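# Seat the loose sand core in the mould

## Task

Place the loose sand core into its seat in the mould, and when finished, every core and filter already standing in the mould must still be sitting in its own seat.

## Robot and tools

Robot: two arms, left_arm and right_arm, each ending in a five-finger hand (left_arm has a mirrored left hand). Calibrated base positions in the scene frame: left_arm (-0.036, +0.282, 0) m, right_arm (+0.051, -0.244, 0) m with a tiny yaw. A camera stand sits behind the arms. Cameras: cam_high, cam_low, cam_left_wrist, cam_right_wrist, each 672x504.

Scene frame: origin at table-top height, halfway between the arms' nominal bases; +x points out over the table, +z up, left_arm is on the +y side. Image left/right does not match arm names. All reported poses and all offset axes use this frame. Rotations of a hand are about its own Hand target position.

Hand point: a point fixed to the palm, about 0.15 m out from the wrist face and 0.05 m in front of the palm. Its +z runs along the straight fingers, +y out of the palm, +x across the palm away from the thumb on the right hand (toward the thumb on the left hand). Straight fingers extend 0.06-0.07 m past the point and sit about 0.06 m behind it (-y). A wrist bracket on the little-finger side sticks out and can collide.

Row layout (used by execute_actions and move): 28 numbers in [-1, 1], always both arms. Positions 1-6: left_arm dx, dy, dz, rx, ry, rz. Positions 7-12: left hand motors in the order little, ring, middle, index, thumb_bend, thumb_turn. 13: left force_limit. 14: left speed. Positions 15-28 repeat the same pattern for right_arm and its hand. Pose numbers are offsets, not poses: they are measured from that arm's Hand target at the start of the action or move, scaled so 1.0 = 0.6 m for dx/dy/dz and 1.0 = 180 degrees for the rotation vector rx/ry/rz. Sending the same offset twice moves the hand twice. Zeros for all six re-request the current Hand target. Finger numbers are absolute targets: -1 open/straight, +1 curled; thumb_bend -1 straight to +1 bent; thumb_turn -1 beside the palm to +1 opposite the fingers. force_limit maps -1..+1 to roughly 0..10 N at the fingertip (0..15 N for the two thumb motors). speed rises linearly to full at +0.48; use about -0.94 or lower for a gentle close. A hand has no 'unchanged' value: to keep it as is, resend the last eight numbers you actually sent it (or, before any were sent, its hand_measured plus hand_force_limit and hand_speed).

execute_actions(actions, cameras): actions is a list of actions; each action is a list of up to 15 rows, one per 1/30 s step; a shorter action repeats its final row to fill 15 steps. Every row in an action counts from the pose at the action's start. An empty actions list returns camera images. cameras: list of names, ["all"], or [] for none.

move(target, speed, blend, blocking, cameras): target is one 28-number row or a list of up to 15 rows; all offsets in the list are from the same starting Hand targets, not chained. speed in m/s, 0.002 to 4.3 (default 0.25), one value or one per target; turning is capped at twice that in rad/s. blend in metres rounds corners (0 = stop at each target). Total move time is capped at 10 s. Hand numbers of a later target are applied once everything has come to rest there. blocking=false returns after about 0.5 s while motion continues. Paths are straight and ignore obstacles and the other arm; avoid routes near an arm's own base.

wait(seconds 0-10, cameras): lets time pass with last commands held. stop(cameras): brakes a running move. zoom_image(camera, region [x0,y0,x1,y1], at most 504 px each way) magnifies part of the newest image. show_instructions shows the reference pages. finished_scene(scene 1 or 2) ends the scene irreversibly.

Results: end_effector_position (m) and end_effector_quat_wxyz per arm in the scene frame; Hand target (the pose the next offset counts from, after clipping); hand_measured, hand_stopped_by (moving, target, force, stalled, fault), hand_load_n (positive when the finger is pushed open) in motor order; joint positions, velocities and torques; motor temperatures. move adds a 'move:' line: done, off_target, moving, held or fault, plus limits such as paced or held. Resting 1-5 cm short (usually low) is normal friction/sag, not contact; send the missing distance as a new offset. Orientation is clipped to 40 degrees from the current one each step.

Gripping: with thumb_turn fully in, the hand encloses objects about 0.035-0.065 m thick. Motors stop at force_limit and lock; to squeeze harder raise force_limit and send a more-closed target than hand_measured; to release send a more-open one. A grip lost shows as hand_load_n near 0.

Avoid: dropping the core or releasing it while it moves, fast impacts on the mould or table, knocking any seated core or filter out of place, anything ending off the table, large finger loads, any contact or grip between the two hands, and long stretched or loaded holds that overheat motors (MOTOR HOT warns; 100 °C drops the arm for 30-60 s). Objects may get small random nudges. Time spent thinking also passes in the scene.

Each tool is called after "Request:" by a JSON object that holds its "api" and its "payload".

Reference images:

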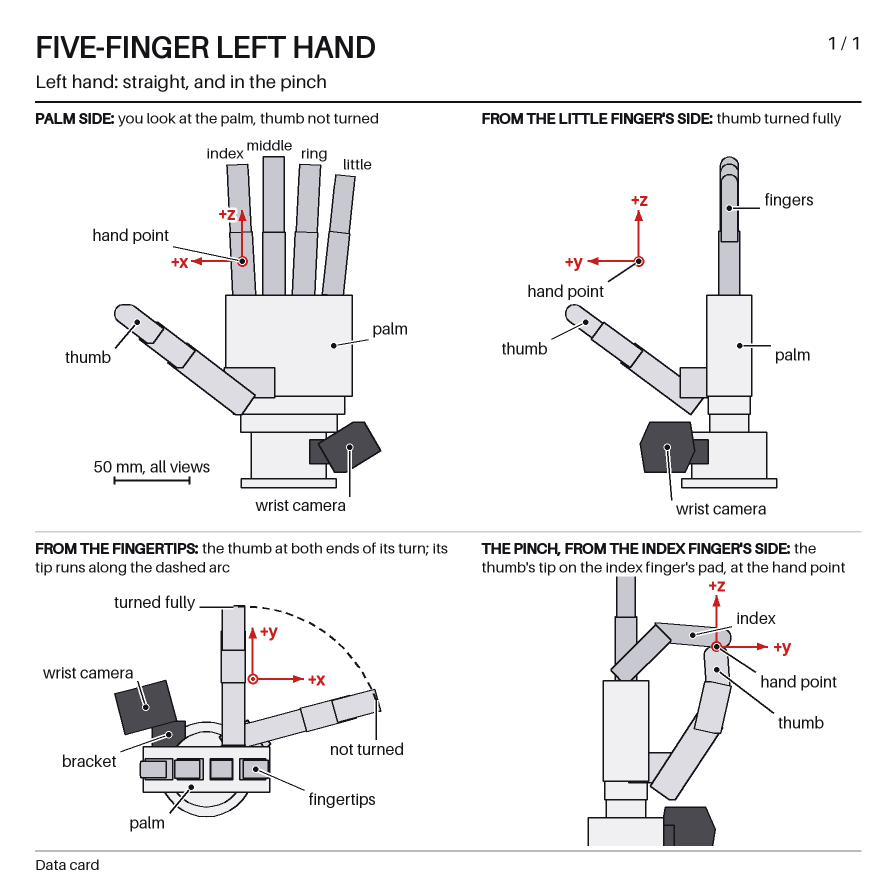

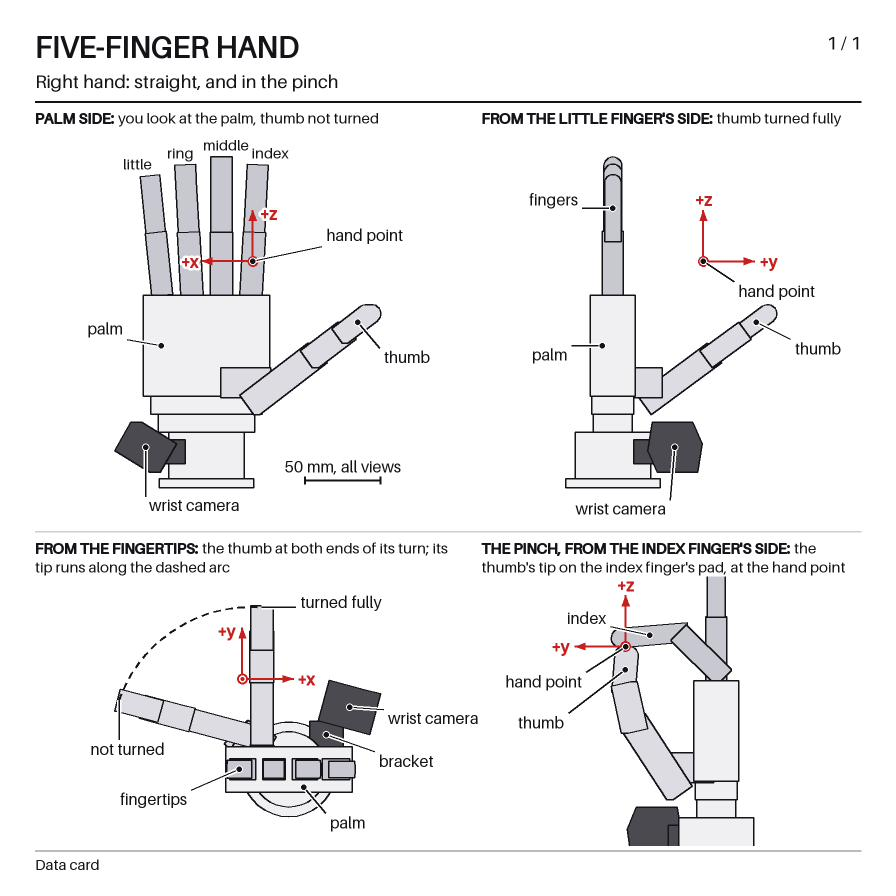

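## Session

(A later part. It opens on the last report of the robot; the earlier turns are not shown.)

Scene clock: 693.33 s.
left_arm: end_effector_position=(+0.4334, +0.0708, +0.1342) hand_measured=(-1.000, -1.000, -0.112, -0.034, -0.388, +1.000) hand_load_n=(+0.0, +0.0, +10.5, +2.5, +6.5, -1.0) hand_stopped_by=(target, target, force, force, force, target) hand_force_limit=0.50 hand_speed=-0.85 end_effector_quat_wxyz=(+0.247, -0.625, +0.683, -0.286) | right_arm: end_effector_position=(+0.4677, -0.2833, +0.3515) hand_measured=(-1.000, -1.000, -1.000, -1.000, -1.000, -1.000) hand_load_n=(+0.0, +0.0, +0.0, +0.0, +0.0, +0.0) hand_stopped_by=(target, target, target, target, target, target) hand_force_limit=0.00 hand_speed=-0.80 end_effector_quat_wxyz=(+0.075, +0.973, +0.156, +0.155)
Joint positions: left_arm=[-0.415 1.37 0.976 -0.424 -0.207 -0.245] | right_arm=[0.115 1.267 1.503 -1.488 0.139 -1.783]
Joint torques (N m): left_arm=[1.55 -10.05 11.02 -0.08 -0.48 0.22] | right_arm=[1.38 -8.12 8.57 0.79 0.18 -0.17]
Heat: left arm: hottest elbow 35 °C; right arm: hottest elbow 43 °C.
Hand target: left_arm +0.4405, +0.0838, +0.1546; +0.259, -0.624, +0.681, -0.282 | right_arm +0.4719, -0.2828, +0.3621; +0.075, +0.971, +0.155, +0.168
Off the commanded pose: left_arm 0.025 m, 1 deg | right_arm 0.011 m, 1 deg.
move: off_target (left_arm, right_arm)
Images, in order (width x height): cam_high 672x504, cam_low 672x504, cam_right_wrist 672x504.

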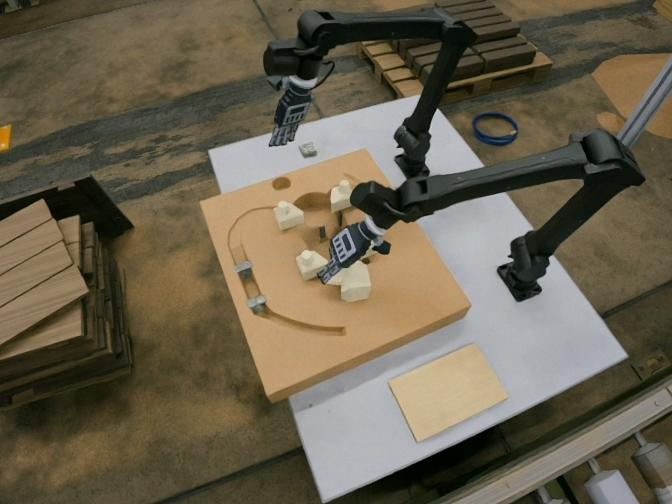

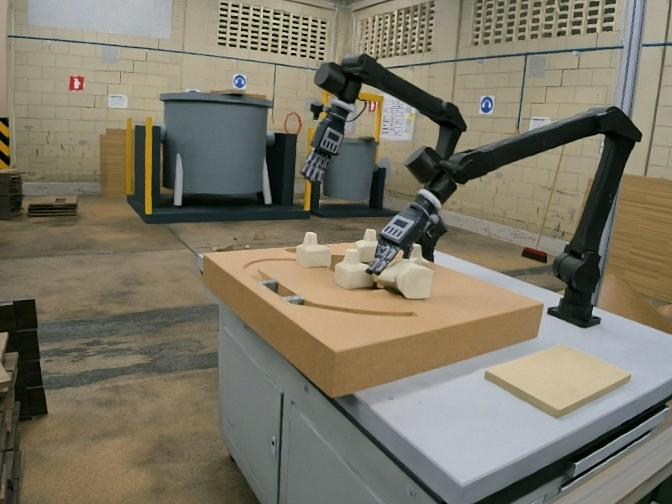

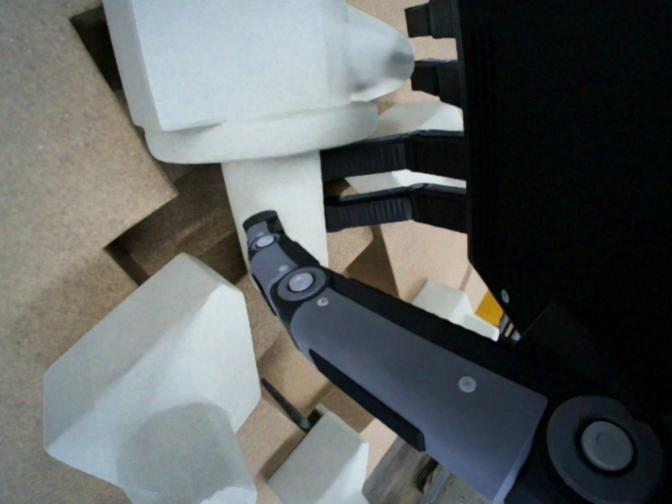

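Request:
{"api": "move", "payload": {"target": [[0.015,0.03,0.05,0,0,0,-1,-1,0.4,0.4,0.4,1,0.5,-0.85,0,0,0,0,0,0,-1,-1,-1,-1,-1,-1,0,-0.8],[0.015,0.14,0.05,0,0,0,-1,-1,0.4,0.4,0.4,1,0.5,-0.85,0,0,0,0,0,0,-1,-1,-1,-1,-1,-1,0,-0.8]], "speed": 0.08, "blend": [0.02,0], "cameras": ["cam_low","cam_right_wrist","cam_high"]}}

Request:
{"api": "zoom_image", "payload": {"camera": "cam_low", "region": [330, 180, 470, 310]}}

Request:
{"api": "zoom_image", "payload": {"camera": "cam_high", "region": [280, 190, 440, 310]}}

Scene clock: 697.67 s.
left_arm: end_effector_position=(+0.4424, +0.1510, +0.1718) hand_measured=(-1.000, -1.000, -0.112, -0.034, -0.386, +1.000) hand_load_n=(+0.0, +0.0, +0.0, +0.0, -0.5, +2.0) hand_stopped_by=(target, target, force, force, force, target) hand_force_limit=0.50 hand_speed=-0.85 end_effector_quat_wxyz=(-0.242, +0.628, -0.682, +0.286) | right_arm: end_effector_position=(+0.4677, -0.2833, +0.3515) hand_measured=(-1.000, -1.000, -1.000, -1.000, -1.000, -1.000) hand_load_n=(+0.0, +0.0, +0.0, +0.0, +0.0, +0.0) hand_stopped_by=(target, target, target, target, target, target) hand_force_limit=0.00 hand_speed=-0.80 end_effector_quat_wxyz=(+0.075, +0.973, +0.156, +0.155)
Joint positions: left_arm=[-0.216 1.291 1.005 -0.519 -0.062 -0.109] | right_arm=[0.115 1.267 1.503 -1.488 0.139 -1.783]
Joint torques (N m): left_arm=[1.73 -8.76 10.58 1.24 -0.54 0.29] | right_arm=[1.38 -8.12 8.55 0.79 0.18 -0.17]
Heat: left arm: hottest elbow 36 °C; right arm: hottest elbow 43 °C.
Hand target: left_arm +0.4495, +0.1678, +0.1846; -0.259, +0.624, -0.681, +0.282 | right_arm +0.4719, -0.2828, +0.3621; +0.075, +0.971, +0.155, +0.168
Off the commanded pose: left_arm 0.022 m, 2 deg | right_arm 0.011 m, 1 deg.
move: off_target (left_arm, right_arm); blend cut to 0.0183 m at target 1
Images, in order (width x height): cam_high 672x504, cam_low 672x504, cam_right_wrist 672x504.

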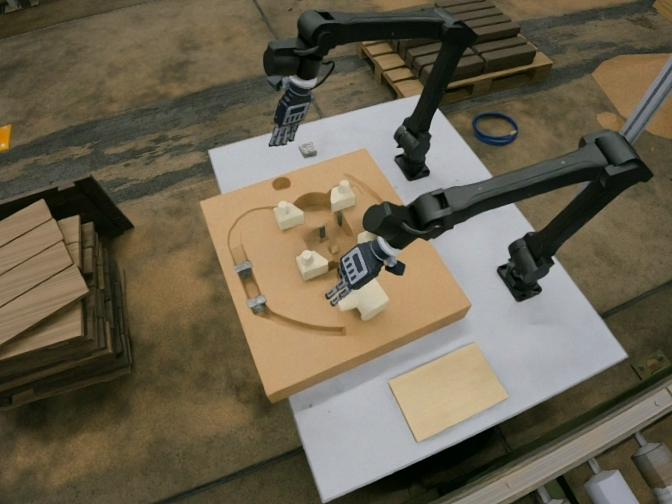

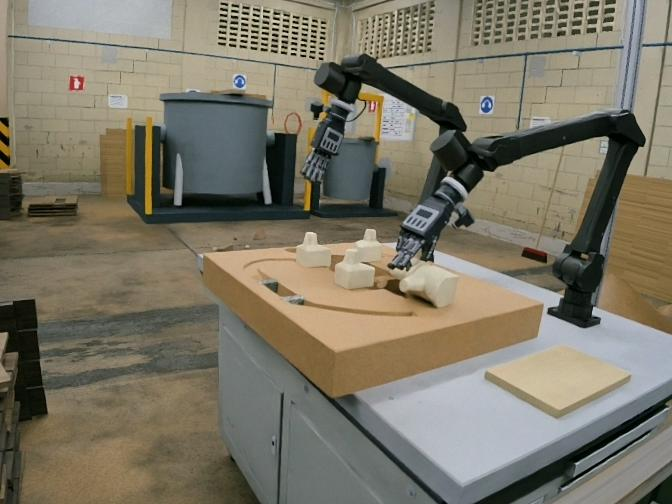

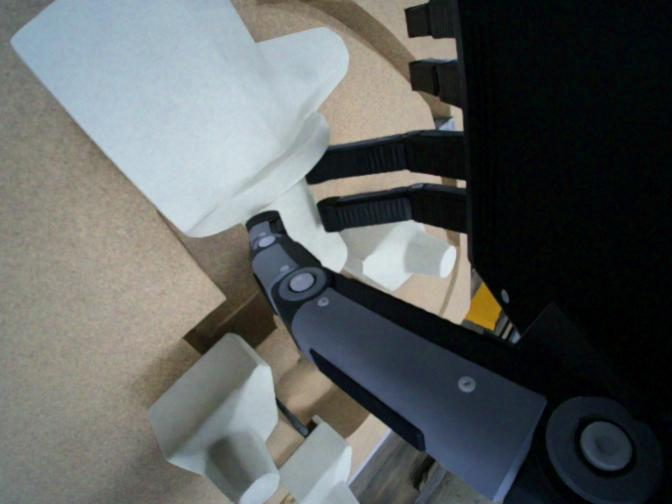

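Scaled by 3.600.

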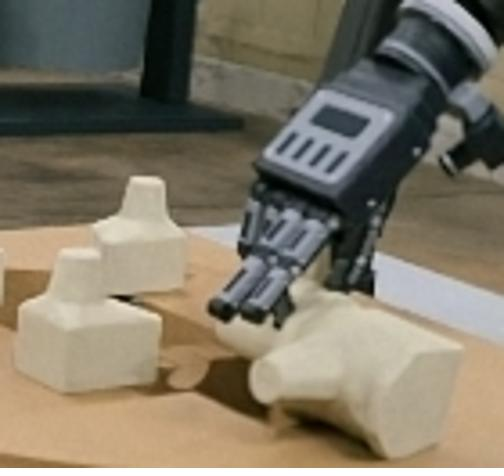

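Scaled by 3.150.

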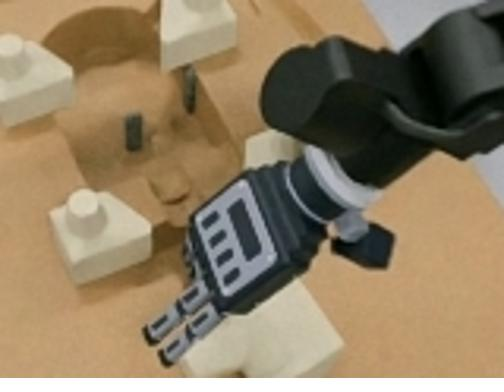

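Request:
{"api": "execute_actions", "payload": {"actions": [[[0,0,0,0,0,0,-1,-1,0.5,0.5,0.5,1,0.5,-0.8,0,0,0,0,0,0,-1,-1,-1,-1,-1,-1,0,-0.8]],[[0,0,0,0,0,0,-1,-1,0.5,0.5,0.5,1,0.5,-0.8,0,0,0,0,0,0,-1,-1,-1,-1,-1,-1,0,-0.8]],[[0,0,0,0,0,0,-1,-1,0.5,0.5,0.5,1,0.5,-0.8,0,0,0,0,0,0,-1,-1,-1,-1,-1,-1,0,-0.8]]], "cameras": ["cam_low","cam_right_wrist","cam_high"]}}

Request:
{"api": "zoom_image", "payload": {"camera": "cam_low", "region": [360, 200, 480, 320]}}

Scene clock: 702.80 s.
left_arm: end_effector_position=(+0.4431, +0.1547, +0.1716) hand_measured=(-1.000, -1.000, +0.270, +0.350, -0.184, +1.000) hand_load_n=(+0.0, +0.0, +12.5, +7.0, +13.5, -5.0) hand_stopped_by=(target, target, force, force, force, target) hand_force_limit=0.50 hand_speed=-0.80 end_effector_quat_wxyz=(-0.244, +0.628, -0.682, +0.285) | right_arm: end_effector_position=(+0.4677, -0.2833, +0.3515) hand_measured=(-1.000, -1.000, -1.000, -1.000, -1.000, -1.000) hand_load_n=(+0.0, +0.0, +0.0, +0.0, +0.0, +0.0) hand_stopped_by=(target, target, target, target, target, target) hand_force_limit=0.00 hand_speed=-0.80 end_effector_quat_wxyz=(+0.075, +0.973, +0.156, +0.155)
Joint positions: left_arm=[-0.21 1.291 1.005 -0.519 -0.063 -0.101] | right_arm=[0.115 1.267 1.503 -1.488 0.139 -1.783]
Joint torques (N m): left_arm=[1.79 -8.88 10.56 1.1 -0.51 0.2] | right_arm=[1.38 -8.12 8.57 0.79 0.18 -0.17]
Heat: left arm: hottest elbow 37 °C; right arm: hottest elbow 43 °C.
Hand target: left_arm +0.4495, +0.1679, +0.1846; -0.259, +0.624, -0.681, +0.282 | right_arm +0.4719, -0.2828, +0.3621; +0.075, +0.971, +0.155, +0.168
Off the commanded pose: left_arm 0.020 m, 2 deg | right_arm 0.011 m, 1 deg.
Images, in order (width x height): cam_high 672x504, cam_low 672x504, cam_right_wrist 672x504.

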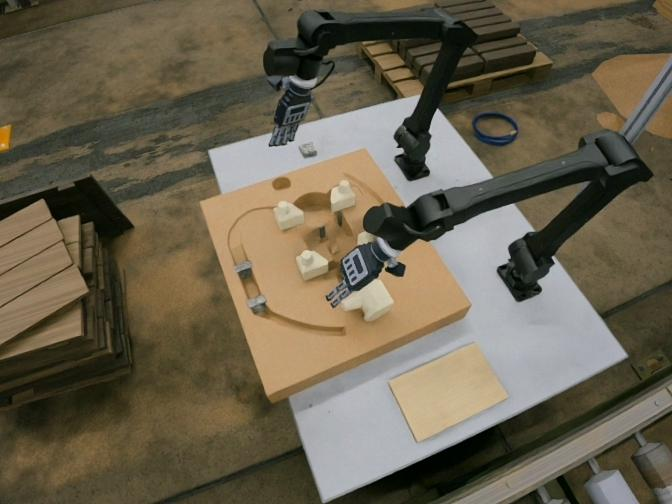

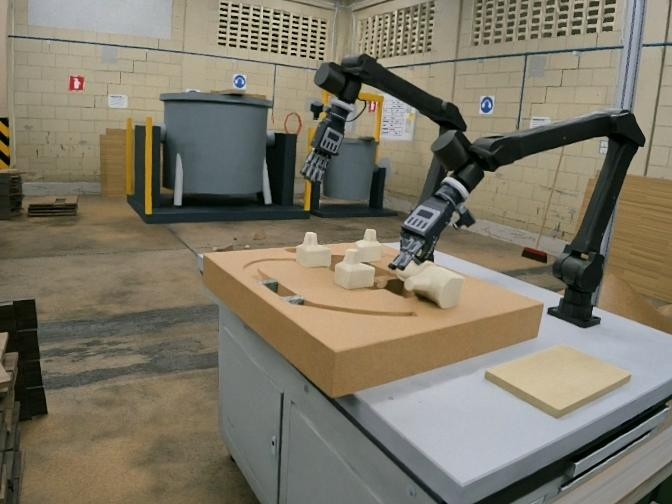

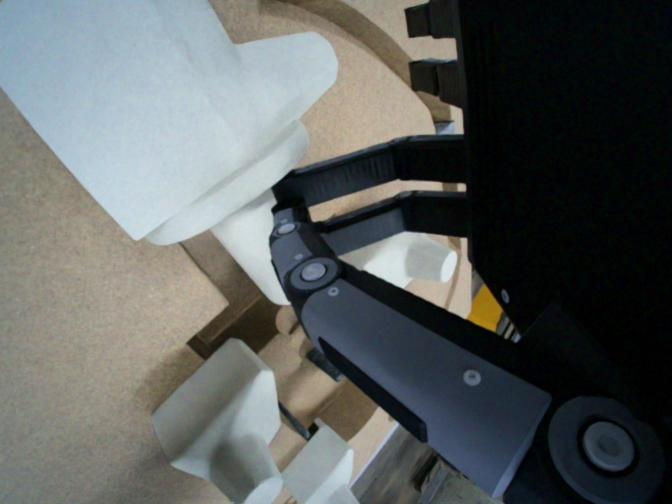

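Scaled by 4.200.

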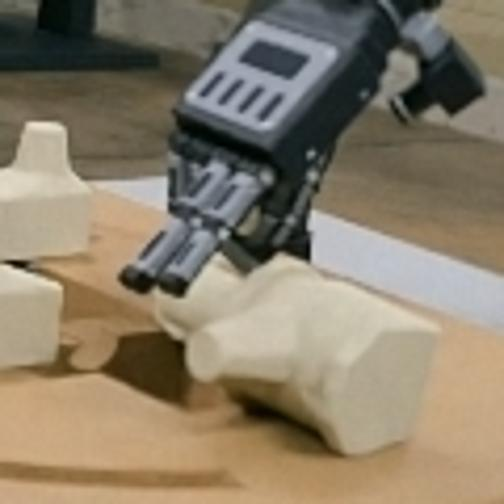

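Request:
{"api": "move", "payload": {"target": [[0.0,0.0,0.03,0,0,0,-1,-1,-0.4,-0.4,-0.7,1,0.0,0.3,0,0,0,0,0,0,-1,-1,-1,-1,-1,-1,0,-0.8],[-0.05,0.0,0.12,0,0,0,-1,-1,-0.4,-0.4,-0.7,1,0.0,0.3,0,0,0,0,0,0,-1,-1,-1,-1,-1,-1,0,-0.8]], "speed": 0.15, "cameras": ["cam_low","cam_right_wrist","cam_high"]}}

Request:
{"api": "zoom_image", "payload": {"camera": "cam_high", "region": [290, 220, 430, 340]}}

Request:
{"api": "zoom_image", "payload": {"camera": "cam_low", "region": [360, 200, 480, 320]}}

Scene clock: 706.83 s.
left_arm: end_effector_position=(+0.4090, +0.1710, +0.2347) hand_measured=(-1.000, -1.000, -0.400, -0.400, -0.700, +1.000) hand_load_n=(+0.0, +0.0, +0.0, +0.0, +0.0, +0.0) hand_stopped_by=(target, target, target, target, target, target) hand_force_limit=0.00 hand_speed=0.30 end_effector_quat_wxyz=(-0.249, +0.630, -0.683, +0.272) | right_arm: end_effector_position=(+0.4677, -0.2833, +0.3515) hand_measured=(-1.000, -1.000, -1.000, -1.000, -1.000, -1.000) hand_load_n=(+0.0, +0.0, +0.0, +0.0, +0.0, +0.0) hand_stopped_by=(target, target, target, target, target, target) hand_force_limit=0.00 hand_speed=-0.80 end_effector_quat_wxyz=(+0.075, +0.973, +0.156, +0.155)
Joint positions: left_arm=[-0.199 1.165 1.076 -0.729 -0.079 -0.087] | right_arm=[0.115 1.267 1.503 -1.488 0.139 -1.783]
Joint torques (N m): left_arm=[-0.5 -5.95 12.94 1.18 -0.22 -0.03] | right_arm=[1.38 -8.12 8.57 0.79 0.18 -0.17]
Heat: left arm: hottest elbow 37 °C; right arm: hottest elbow 43 °C.
Hand target: left_arm +0.4195, +0.1679, +0.2565; -0.258, +0.625, -0.681, +0.282 | right_arm +0.4719, -0.2828, +0.3621; +0.075, +0.971, +0.155, +0.168
Off the commanded pose: left_arm 0.025 m, 2 deg | right_arm 0.011 m, 1 deg.
move: off_target (left_arm, right_arm)
Images, in order (width x height): cam_high 672x504, cam_low 672x504, cam_right_wrist 672x504.

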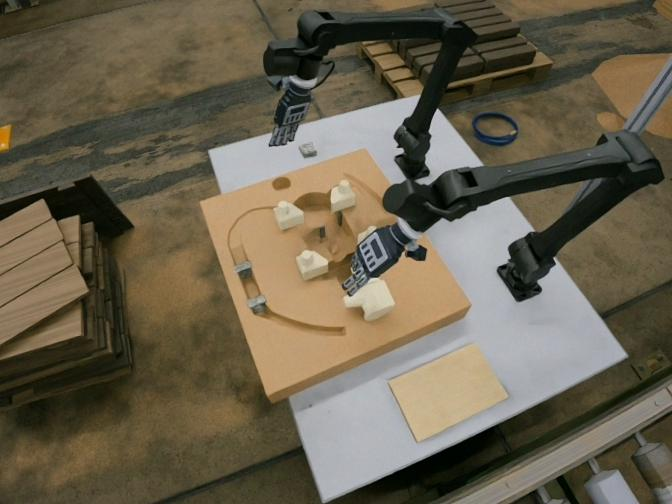

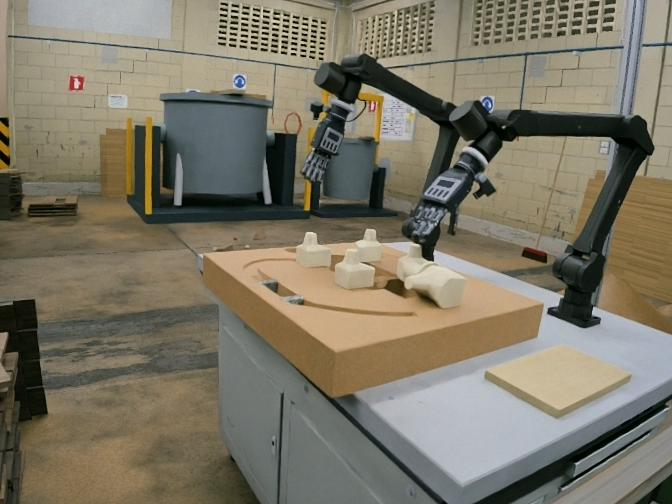

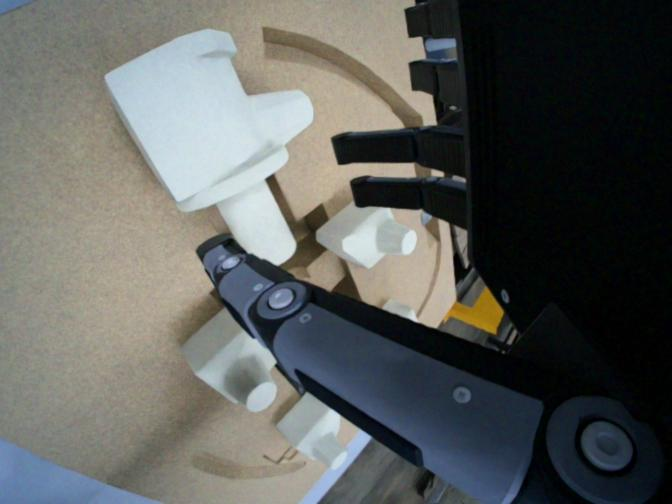

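Scaled by 3.600.

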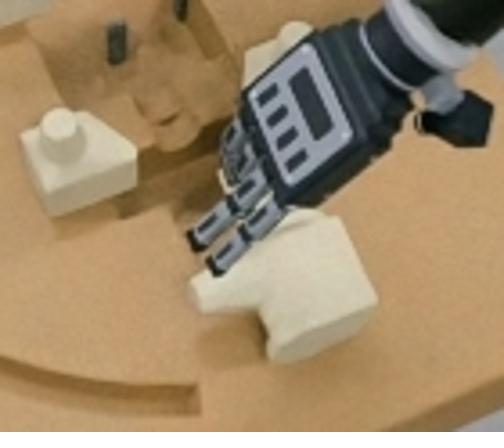

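Scaled by 4.200.

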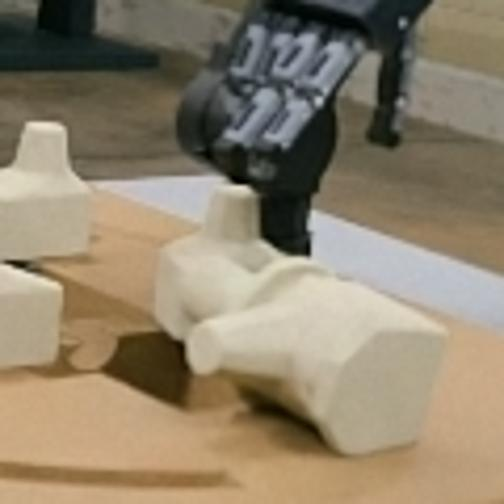

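Request:
{"api": "move", "payload": {"target": [[0.1992,0.0628,-0.0208,-0.0131,0.1386,0.1144,1,1,-0.1,-0.1,-0.3,1,0.0,0.3,0,0,0,0,0,0,-1,-1,-1,-1,-1,-1,0,-0.8],[0.1992,0.0628,-0.0608,-0.0131,0.1386,0.1144,1,1,-0.1,-0.1,-0.3,1,0.0,0.3,0,0,0,0,0,0,-1,-1,-1,-1,-1,-1,0,-0.8]], "speed": 0.2, "blend": [0.02,0], "cameras": ["cam_low","cam_right_wrist","cam_high"]}}

Request:
{"api": "zoom_image", "payload": {"camera": "cam_high", "region": [290, 220, 430, 340]}}

Request:
{"api": "zoom_image", "payload": {"camera": "cam_low", "region": [350, 180, 490, 320]}}

Scene clock: 730.50 s.
left_arm: end_effector_position=(+0.5274, +0.2018, +0.2078) hand_measured=(+1.000, +1.000, -0.100, -0.100, -0.300, +1.000) hand_load_n=(+0.0, +0.0, +0.0, +0.0, +0.0, +0.0) hand_stopped_by=(target, target, target, target, target, target) hand_force_limit=0.00 hand_speed=0.30 end_effector_quat_wxyz=(-0.134, +0.780, -0.604, +0.097) | right_arm: end_effector_position=(+0.4677, -0.2833, +0.3515) hand_measured=(-1.000, -1.000, -1.000, -1.000, -1.000, -1.000) hand_load_n=(+0.0, +0.0, +0.0, +0.0, +0.0, +0.0) hand_stopped_by=(target, target, target, target, target, target) hand_force_limit=0.00 hand_speed=-0.80 end_effector_quat_wxyz=(+0.075, +0.973, +0.156, +0.155)
Joint positions: left_arm=[-0.098 1.729 1.698 -1.23 -0.122 -0.331] | right_arm=[0.115 1.267 1.503 -1.488 0.139 -1.783]
Joint torques (N m): left_arm=[0.56 -13.22 11.99 0.35 -0.25 -0.25] | right_arm=[1.38 -8.12 8.55 0.79 0.18 -0.17]
Heat: left arm: hottest elbow 39 °C; right arm: hottest elbow 43 °C.
Hand target: left_arm +0.5390, +0.2055, +0.2202; -0.139, +0.786, -0.593, +0.105 | right_arm +0.4719, -0.2828, +0.3621; +0.075, +0.971, +0.155, +0.168
Off the commanded pose: left_arm 0.017 m, 2 deg | right_arm 0.011 m, 1 deg.
move: off_target (left_arm, right_arm); blend cut to 0.012 m at target 1
Images, in order (width x height): cam_high 672x504, cam_low 672x504, cam_right_wrist 672x504.

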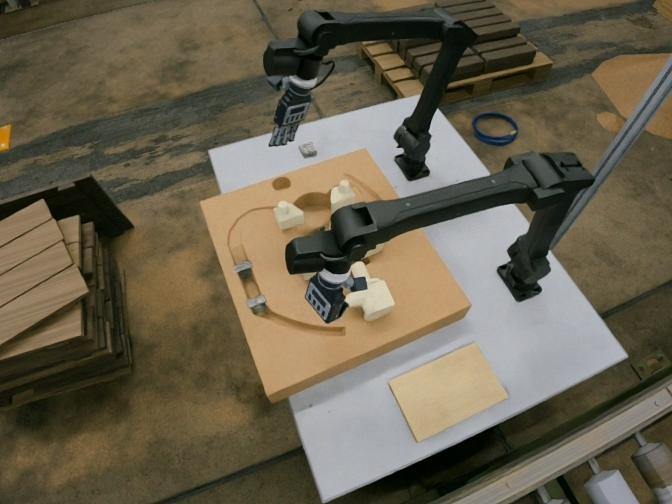

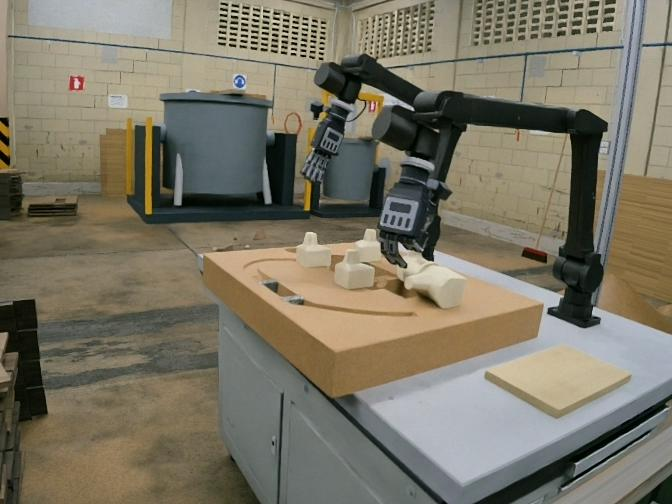

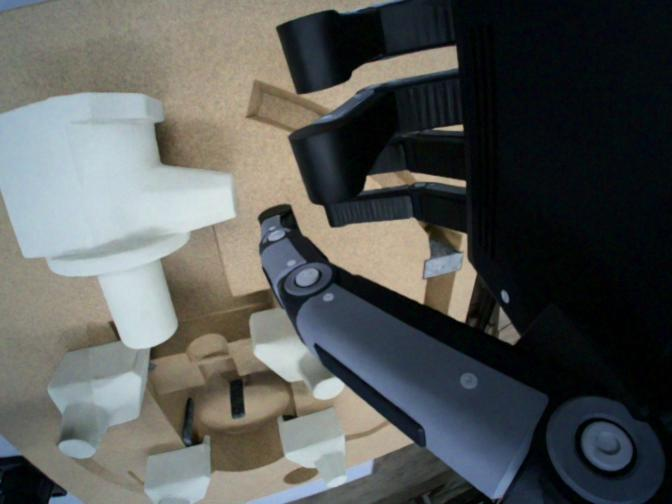

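Scaled by 3.600.

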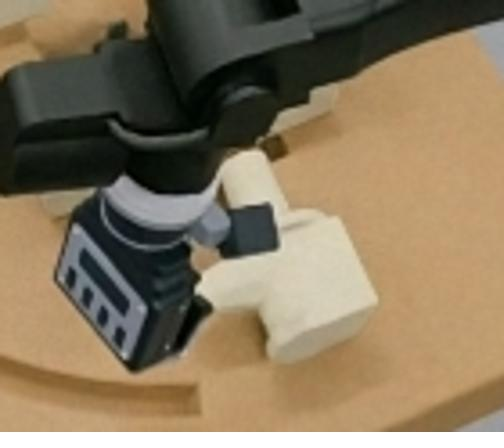

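Scaled by 3.600.

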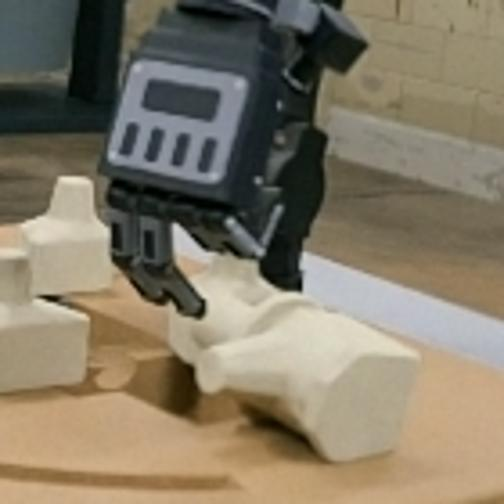

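Request:
{"api": "move", "payload": {"target": [[-0.0133,-0.0108,-0.1037,0,0,-0.039,1,1,-0.1,-0.1,-0.3,1,0.0,0.3,0,0,0,0,0,0,-1,-1,-1,-1,-1,-1,0,-0.8]], "speed": 0.12, "cameras": ["cam_low","cam_right_wrist"]}}

Request:
{"api": "zoom_image", "payload": {"camera": "cam_low", "region": [350, 180, 490, 320]}}

Scene clock: 741.30 s.
left_arm: end_effector_position=(+0.5295, +0.1987, +0.1682) hand_measured=(+1.000, +1.000, -0.100, -0.100, -0.300, +1.000) hand_load_n=(+0.0, +0.0, +0.0, +0.0, +0.0, +0.0) hand_stopped_by=(target, target, target, target, target, target) hand_force_limit=0.00 hand_speed=0.30 end_effector_quat_wxyz=(-0.134, +0.753, -0.634, +0.116) | right_arm: end_effector_position=(+0.4677, -0.2833, +0.3515) hand_measured=(-1.000, -1.000, -1.000, -1.000, -1.000, -1.000) hand_load_n=(+0.0, +0.5, +0.0, +0.0, +0.0, +0.0) hand_stopped_by=(target, target, target, target, target, target) hand_force_limit=0.00 hand_speed=-0.80 end_effector_quat_wxyz=(+0.075, +0.973, +0.156, +0.155)
Joint positions: left_arm=[-0.098 1.729 1.59 -1.087 -0.088 -0.253] | right_arm=[0.115 1.267 1.503 -1.488 0.139 -1.783]
Joint torques (N m): left_arm=[-0.26 -13.04 7.79 1.54 -0.03 0.08] | right_arm=[1.38 -8.12 8.55 0.79 0.18 -0.17]
Heat: left arm: hottest elbow 39 °C; right arm: hottest elbow 44 °C.
Hand target: left_arm +0.5311, +0.1990, +0.1580; -0.133, +0.748, -0.640, +0.113 | right_arm +0.4719, -0.2828, +0.3621; +0.075, +0.971, +0.155, +0.168
Off the commanded pose: left_arm 0.010 m, 1 deg | right_arm 0.011 m, 1 deg.
move: off_target (right_arm)
Images, in order (width x height): cam_low 672x504, cam_right_wrist 672x504.

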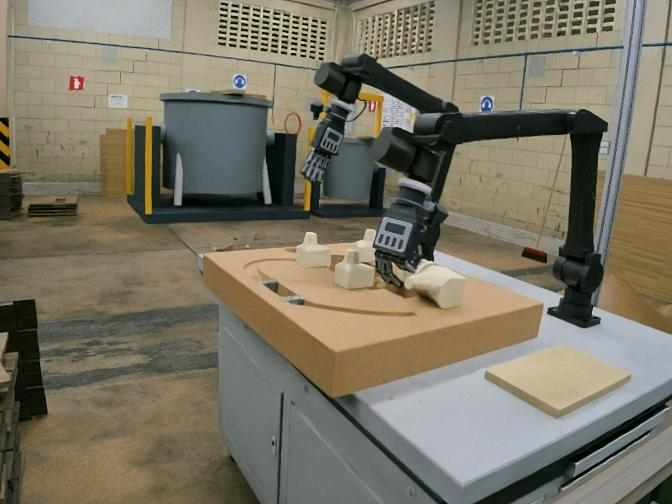

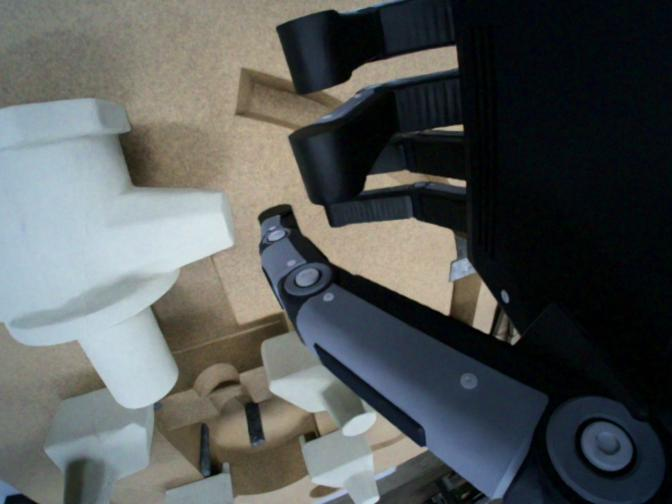

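Scaled by 3.600.

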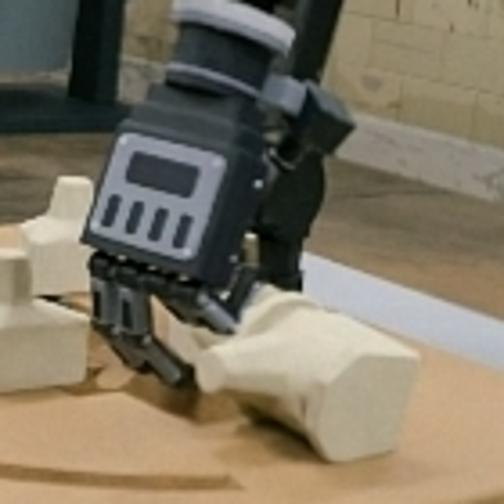

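Request:
{"api": "move", "payload": {"target": [[-0.0777,-0.0122,-0.035,0,0,0,1,1,-0.1,-0.1,-0.3,1,0.0,0.3,0,0,0,0,0,0,-1,-1,-1,-1,-1,-1,0,-0.8]], "speed": 0.06, "cameras": ["cam_low","cam_right_wrist"]}}

Request:
{"api": "zoom_image", "payload": {"camera": "cam_low", "region": [350, 180, 490, 320]}}

Scene clock: 746.33 s.
left_arm: end_effector_position=(+0.4921, +0.1995, +0.1477) hand_measured=(+1.000, +1.000, -0.100, -0.100, -0.300, +1.000) hand_load_n=(+0.0, +0.0, +0.0, +0.0, -2.0, +0.0) hand_stopped_by=(target, target, target, target, target, target) hand_force_limit=0.00 hand_speed=0.30 end_effector_quat_wxyz=(-0.140, +0.750, -0.635, +0.120) | right_arm: end_effector_position=(+0.4677, -0.2833, +0.3515) hand_measured=(-1.000, -1.000, -1.000, -1.000, -1.000, -1.000) hand_load_n=(+0.0, +0.5, +0.0, +0.0, +0.0, +0.0) hand_stopped_by=(target, target, target, target, target, target) hand_force_limit=0.00 hand_speed=-0.80 end_effector_quat_wxyz=(+0.075, +0.973, +0.156, +0.155)
Joint positions: left_arm=[-0.105 1.634 1.411 -0.988 -0.094 -0.253] | right_arm=[0.115 1.267 1.503 -1.488 0.139 -1.783]
Joint torques (N m): left_arm=[-0.85 -12.16 6.94 1.24 -0.15 -0.12] | right_arm=[1.32 -8.12 8.57 0.79 0.18 -0.17]
Heat: left arm: hottest elbow 39 °C; right arm: hottest elbow 44 °C.
Hand target: left_arm +0.4844, +0.1919, +0.1369; -0.133, +0.749, -0.640, +0.113 | right_arm +0.4719, -0.2828, +0.3621; +0.075, +0.971, +0.155, +0.168
Off the commanded pose: left_arm 0.015 m, 1 deg | right_arm 0.011 m, 1 deg.
move: off_target (left_arm, right_arm)
Images, in order (width x height): cam_low 672x504, cam_right_wrist 672x504.

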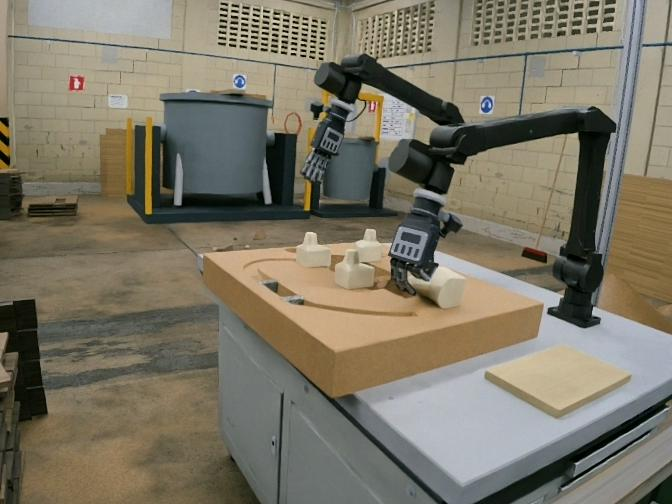

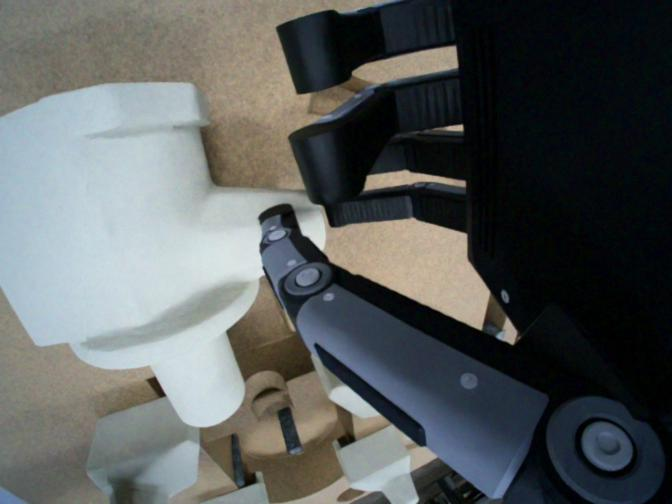

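Scaled by 3.600.

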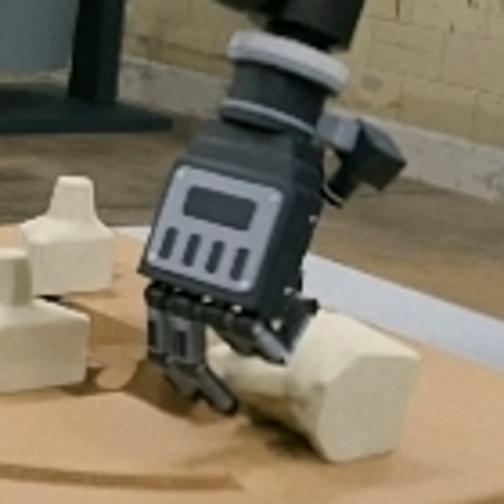

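Request:
{"api": "execute_actions", "payload": {"actions": [[[0,0,0,0,0,0,1,1,0.4,0.4,0.2,1,-0.5,-0.8,0,0,0,0,0,0,-1,-1,-1,-1,-1,-1,0,-0.8]],[[0,0,0,0,0,0,1,1,0.4,0.4,0.2,1,-0.5,-0.8,0,0,0,0,0,0,-1,-1,-1,-1,-1,-1,0,-0.8]],[[0,0,0,0,0,0,1,1,0.4,0.4,0.2,1,-0.5,-0.8,0,0,0,0,0,0,-1,-1,-1,-1,-1,-1,0,-0.8]],[[0,0,0,0,0,0,1,1,0.6,0.6,0.5,1,0.6,-0.85,0,0,0,0,0,0,-1,-1,-1,-1,-1,-1,0,-0.8]],[[0,0,0,0,0,0,1,1,0.6,0.6,0.5,1,0.6,-0.85,0,0,0,0,0,0,-1,-1,-1,-1,-1,-1,0,-0.8]],[[0,0,0,0,0,0,1,1,0.6,0.6,0.5,1,0.6,-0.85,0,0,0,0,0,0,-1,-1,-1,-1,-1,-1,0,-0.8]]], "cameras": ["cam_low","cam_right_wrist"]}}

Request:
{"api": "zoom_image", "payload": {"camera": "cam_low", "region": [350, 180, 490, 320]}}

Scene clock: 753.63 s.
left_arm: end_effector_position=(+0.4927, +0.2004, +0.1471) hand_measured=(+1.000, +1.000, +0.074, -0.002, +0.500, +1.000) hand_load_n=(+0.0, +0.0, +1.0, +0.0, +0.0, +0.5) hand_stopped_by=(target, target, force, force, target, target) hand_force_limit=0.60 hand_speed=-0.85 end_effector_quat_wxyz=(-0.143, +0.750, -0.635, +0.119) | right_arm: end_effector_position=(+0.4677, -0.2833, +0.3515) hand_measured=(-1.000, -1.000, -1.000, -1.000, -1.000, -1.000) hand_load_n=(+0.0, +0.0, +0.0, +0.0, -0.5, +0.0) hand_stopped_by=(target, target, target, target, target, target) hand_force_limit=0.00 hand_speed=-0.80 end_effector_quat_wxyz=(+0.075, +0.973, +0.156, +0.155)
Joint positions: left_arm=[-0.106 1.634 1.409 -0.985 -0.101 -0.253] | right_arm=[0.115 1.267 1.503 -1.488 0.139 -1.783]
Joint torques (N m): left_arm=[-1.14 -12.1 6.79 1.16 0.19 -0.15] | right_arm=[1.38 -8.12 8.58 0.79 0.18 -0.17]
Heat: left arm: hottest elbow 38 °C; right arm: hottest elbow 44 °C.
Hand target: left_arm +0.4845, +0.1918, +0.1369; -0.133, +0.748, -0.640, +0.113 | right_arm +0.4719, -0.2828, +0.3621; +0.075, +0.971, +0.155, +0.168
Off the commanded pose: left_arm 0.016 m, 2 deg | right_arm 0.011 m, 1 deg.
Images, in order (width x height): cam_low 672x504, cam_right_wrist 672x504.

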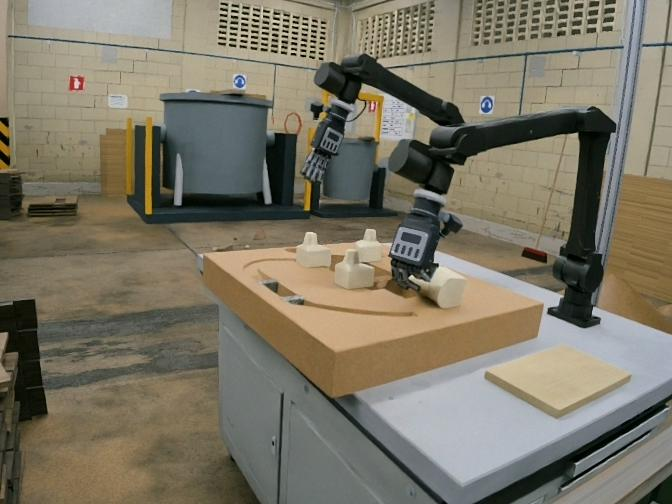

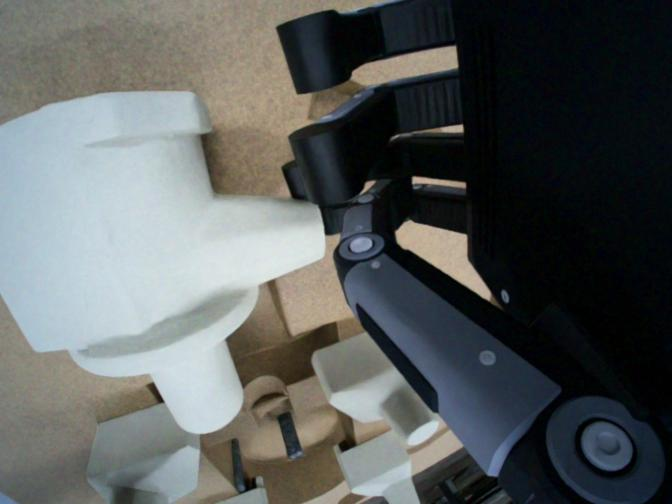

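Scaled by 3.600.

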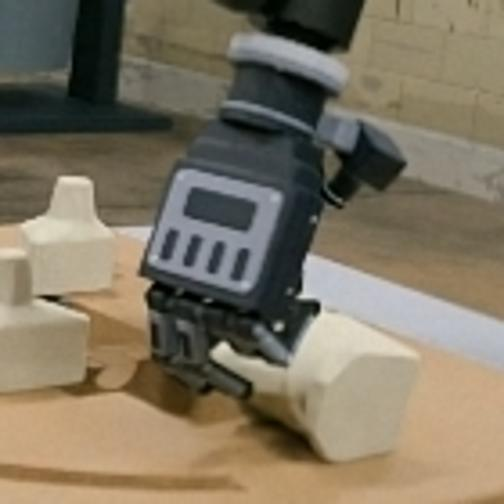

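Request:
{"api": "move", "payload": {"target": [[0.062,0.01,0.022,0,0,0,1,1,-0.1,-0.1,0.5,1,0.0,0.3,0,0,0,0,0,0,-1,-1,-1,-1,-1,-1,0,-0.8],[0.062,0.01,0.022,0,0,0,1,1,-0.2,-0.2,-0.5,1,0.0,0.3,0,0,0,0,0,0,-1,-1,-1,-1,-1,-1,0,-0.8]], "speed": 0.1, "cameras": ["cam_low","cam_right_wrist"]}}

Scene clock: 760.13 s.
left_arm: end_effector_position=(+0.5160, +0.1954, +0.1495) hand_measured=(+1.000, +1.000, -0.200, -0.200, -0.500, +1.000) hand_load_n=(+0.0, +0.0, +0.0, +0.0, -3.0, -0.5) hand_stopped_by=(target, target, target, target, target, target) hand_force_limit=0.00 hand_speed=0.30 end_effector_quat_wxyz=(-0.134, +0.750, -0.637, +0.116) | right_arm: end_effector_position=(+0.4677, -0.2833, +0.3515) hand_measured=(-1.000, -1.000, -1.000, -1.000, -1.000, -1.000) hand_load_n=(+0.0, +0.0, +0.0, +0.0, +0.0, +0.0) hand_stopped_by=(target, target, target, target, target, target) hand_force_limit=0.00 hand_speed=-0.80 end_effector_quat_wxyz=(+0.075, +0.973, +0.156, +0.155)
Joint positions: left_arm=[-0.107 1.704 1.507 -1.028 -0.09 -0.253] | right_arm=[0.115 1.267 1.503 -1.488 0.139 -1.783]
Joint torques (N m): left_arm=[0.56 -12.81 10.32 0.5 -0.01 0.03] | right_arm=[1.38 -8.12 8.55 0.79 0.18 -0.17]
Heat: left arm: hottest elbow 38 °C; right arm: hottest elbow 44 °C.
Hand target: left_arm +0.5216, +0.1978, +0.1502; -0.133, +0.748, -0.640, +0.113 | right_arm +0.4719, -0.2828, +0.3621; +0.075, +0.971, +0.155, +0.168
Off the commanded pose: left_arm 0.006 m, 1 deg | right_arm 0.011 m, 1 deg.
move: off_target (right_arm); target 2's new numbers were sent with left_arm's hand 0.019 m and 1 deg from that target
Images, in order (width x height): cam_low 672x504, cam_right_wrist 672x504.

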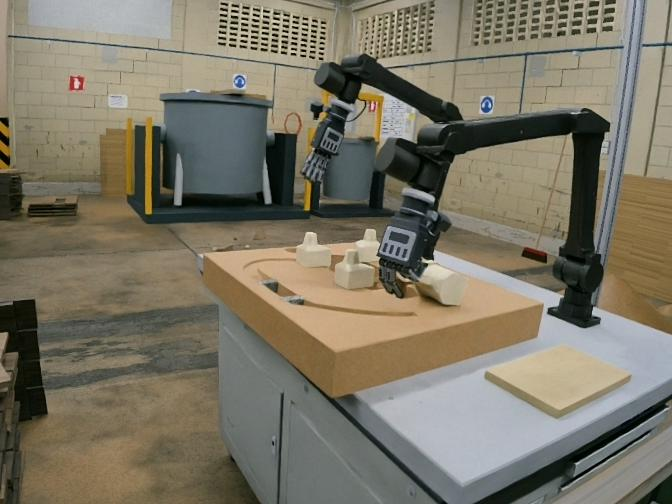

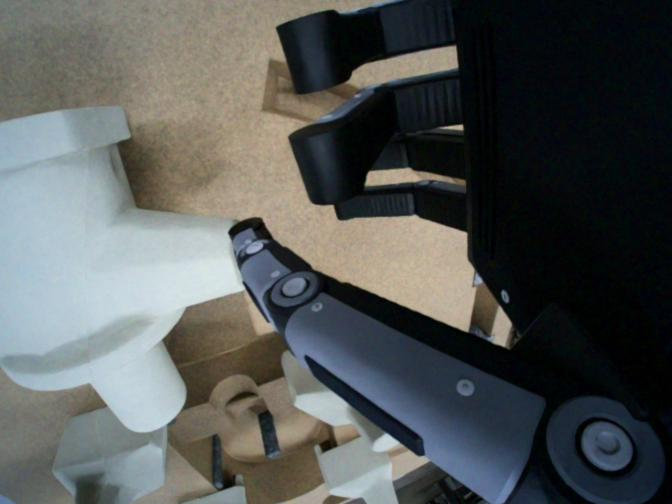

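Request:
{"api": "move", "payload": {"target": [[0.05,0.0,0.033,0,0,0,1,1,-0.1,-0.1,-0.5,1,0.0,0.3,0,0,0,0,0,0,-1,-1,-1,-1,-1,-1,0,-0.8],[0.015,-0.052,0.05,0.0047,0.0904,-0.1319,1,1,0,0,-0.5,1,0.0,0.3,0,0,0,0,0,0,-1,-1,-1,-1,-1,-1,0,-0.8],[-0.005,-0.052,-0.038,0.0047,0.0904,-0.1319,1,1,0,0,-0.5,1,0.0,0.3,0,0,0,0,0,0,-1,-1,-1,-1,-1,-1,0,-0.8]], "speed": 0.15, "cameras": ["cam_low","cam_right_wrist"]}}

Request:
{"api": "zoom_image", "payload": {"camera": "cam_low", "region": [350, 180, 490, 320]}}

Scene clock: 781.00 s.
left_arm: end_effector_position=(+0.5194, +0.1729, +0.1320) hand_measured=(+1.000, +1.000, +0.000, +0.000, -0.500, +1.000) hand_load_n=(+0.0, +0.5, +0.0, +0.0, +0.0, +0.0) hand_stopped_by=(target, target, target, target, target, target) hand_force_limit=0.00 hand_speed=0.30 end_effector_quat_wxyz=(+0.020, -0.618, +0.785, -0.025) | right_arm: end_effector_position=(+0.4677, -0.2833, +0.3515) hand_measured=(-1.000, -1.000, -1.000, -1.000, -1.000, -1.000) hand_load_n=(+0.0, +0.0, +0.0, +0.0, +0.0, +0.0) hand_stopped_by=(target, target, target, target, target, target) hand_force_limit=0.00 hand_speed=-0.80 end_effector_quat_wxyz=(+0.075, +0.973, +0.156, +0.155)
Joint positions: left_arm=[-0.147 1.972 1.843 -1.378 0.005 0.09] | right_arm=[0.115 1.267 1.503 -1.488 0.139 -1.783]
Joint torques (N m): left_arm=[-1.32 -16.03 7.3 0.84 0.03 0.02] | right_arm=[1.38 -8.12 8.57 0.77 0.18 -0.17]
Heat: left arm: hottest elbow 39 °C; right arm: hottest elbow 44 °C.
Hand target: left_arm +0.5186, +0.1666, +0.1273; +0.021, -0.609, +0.793, -0.027 | right_arm +0.4719, -0.2828, +0.3621; +0.075, +0.971, +0.155, +0.168
Off the commanded pose: left_arm 0.008 m, 1 deg | right_arm 0.011 m, 1 deg.
move: off_target (right_arm); target 2's new numbers were sent with left_arm's hand 0.014 m and 2 deg from that target
Images, in order (width x height): cam_low 672x504, cam_right_wrist 672x504.

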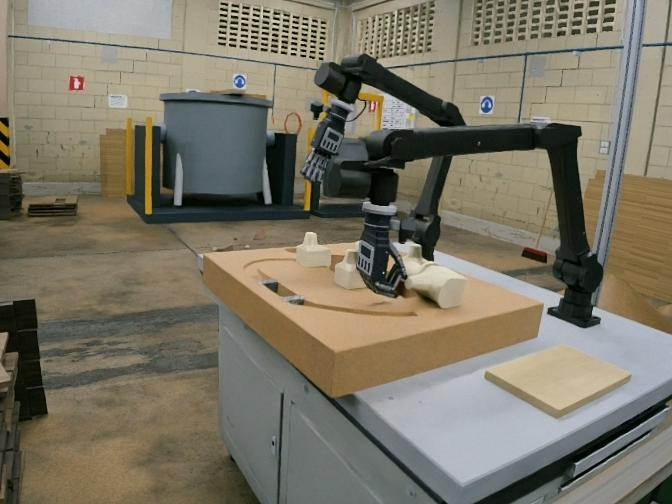

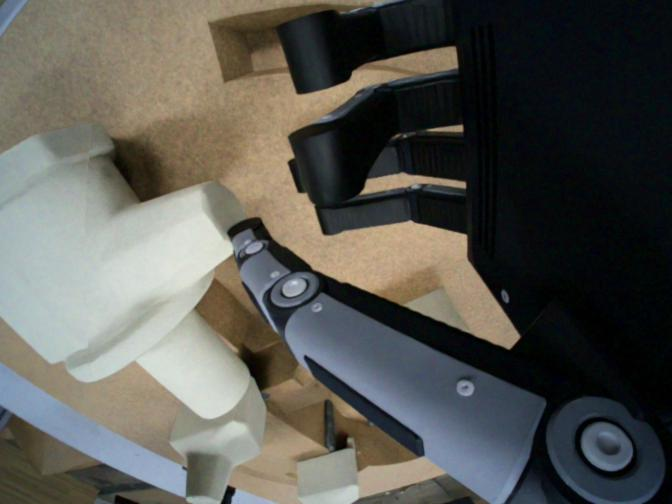

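Scaled by 3.600.

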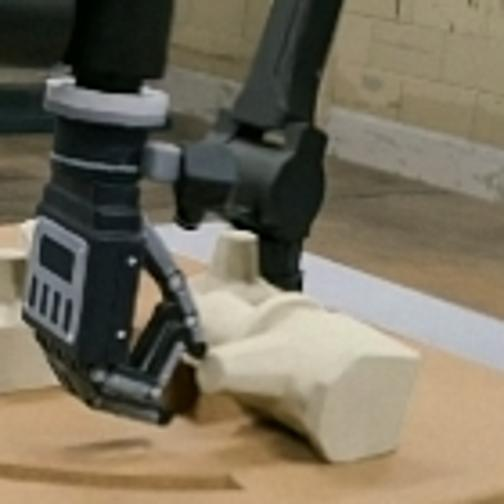

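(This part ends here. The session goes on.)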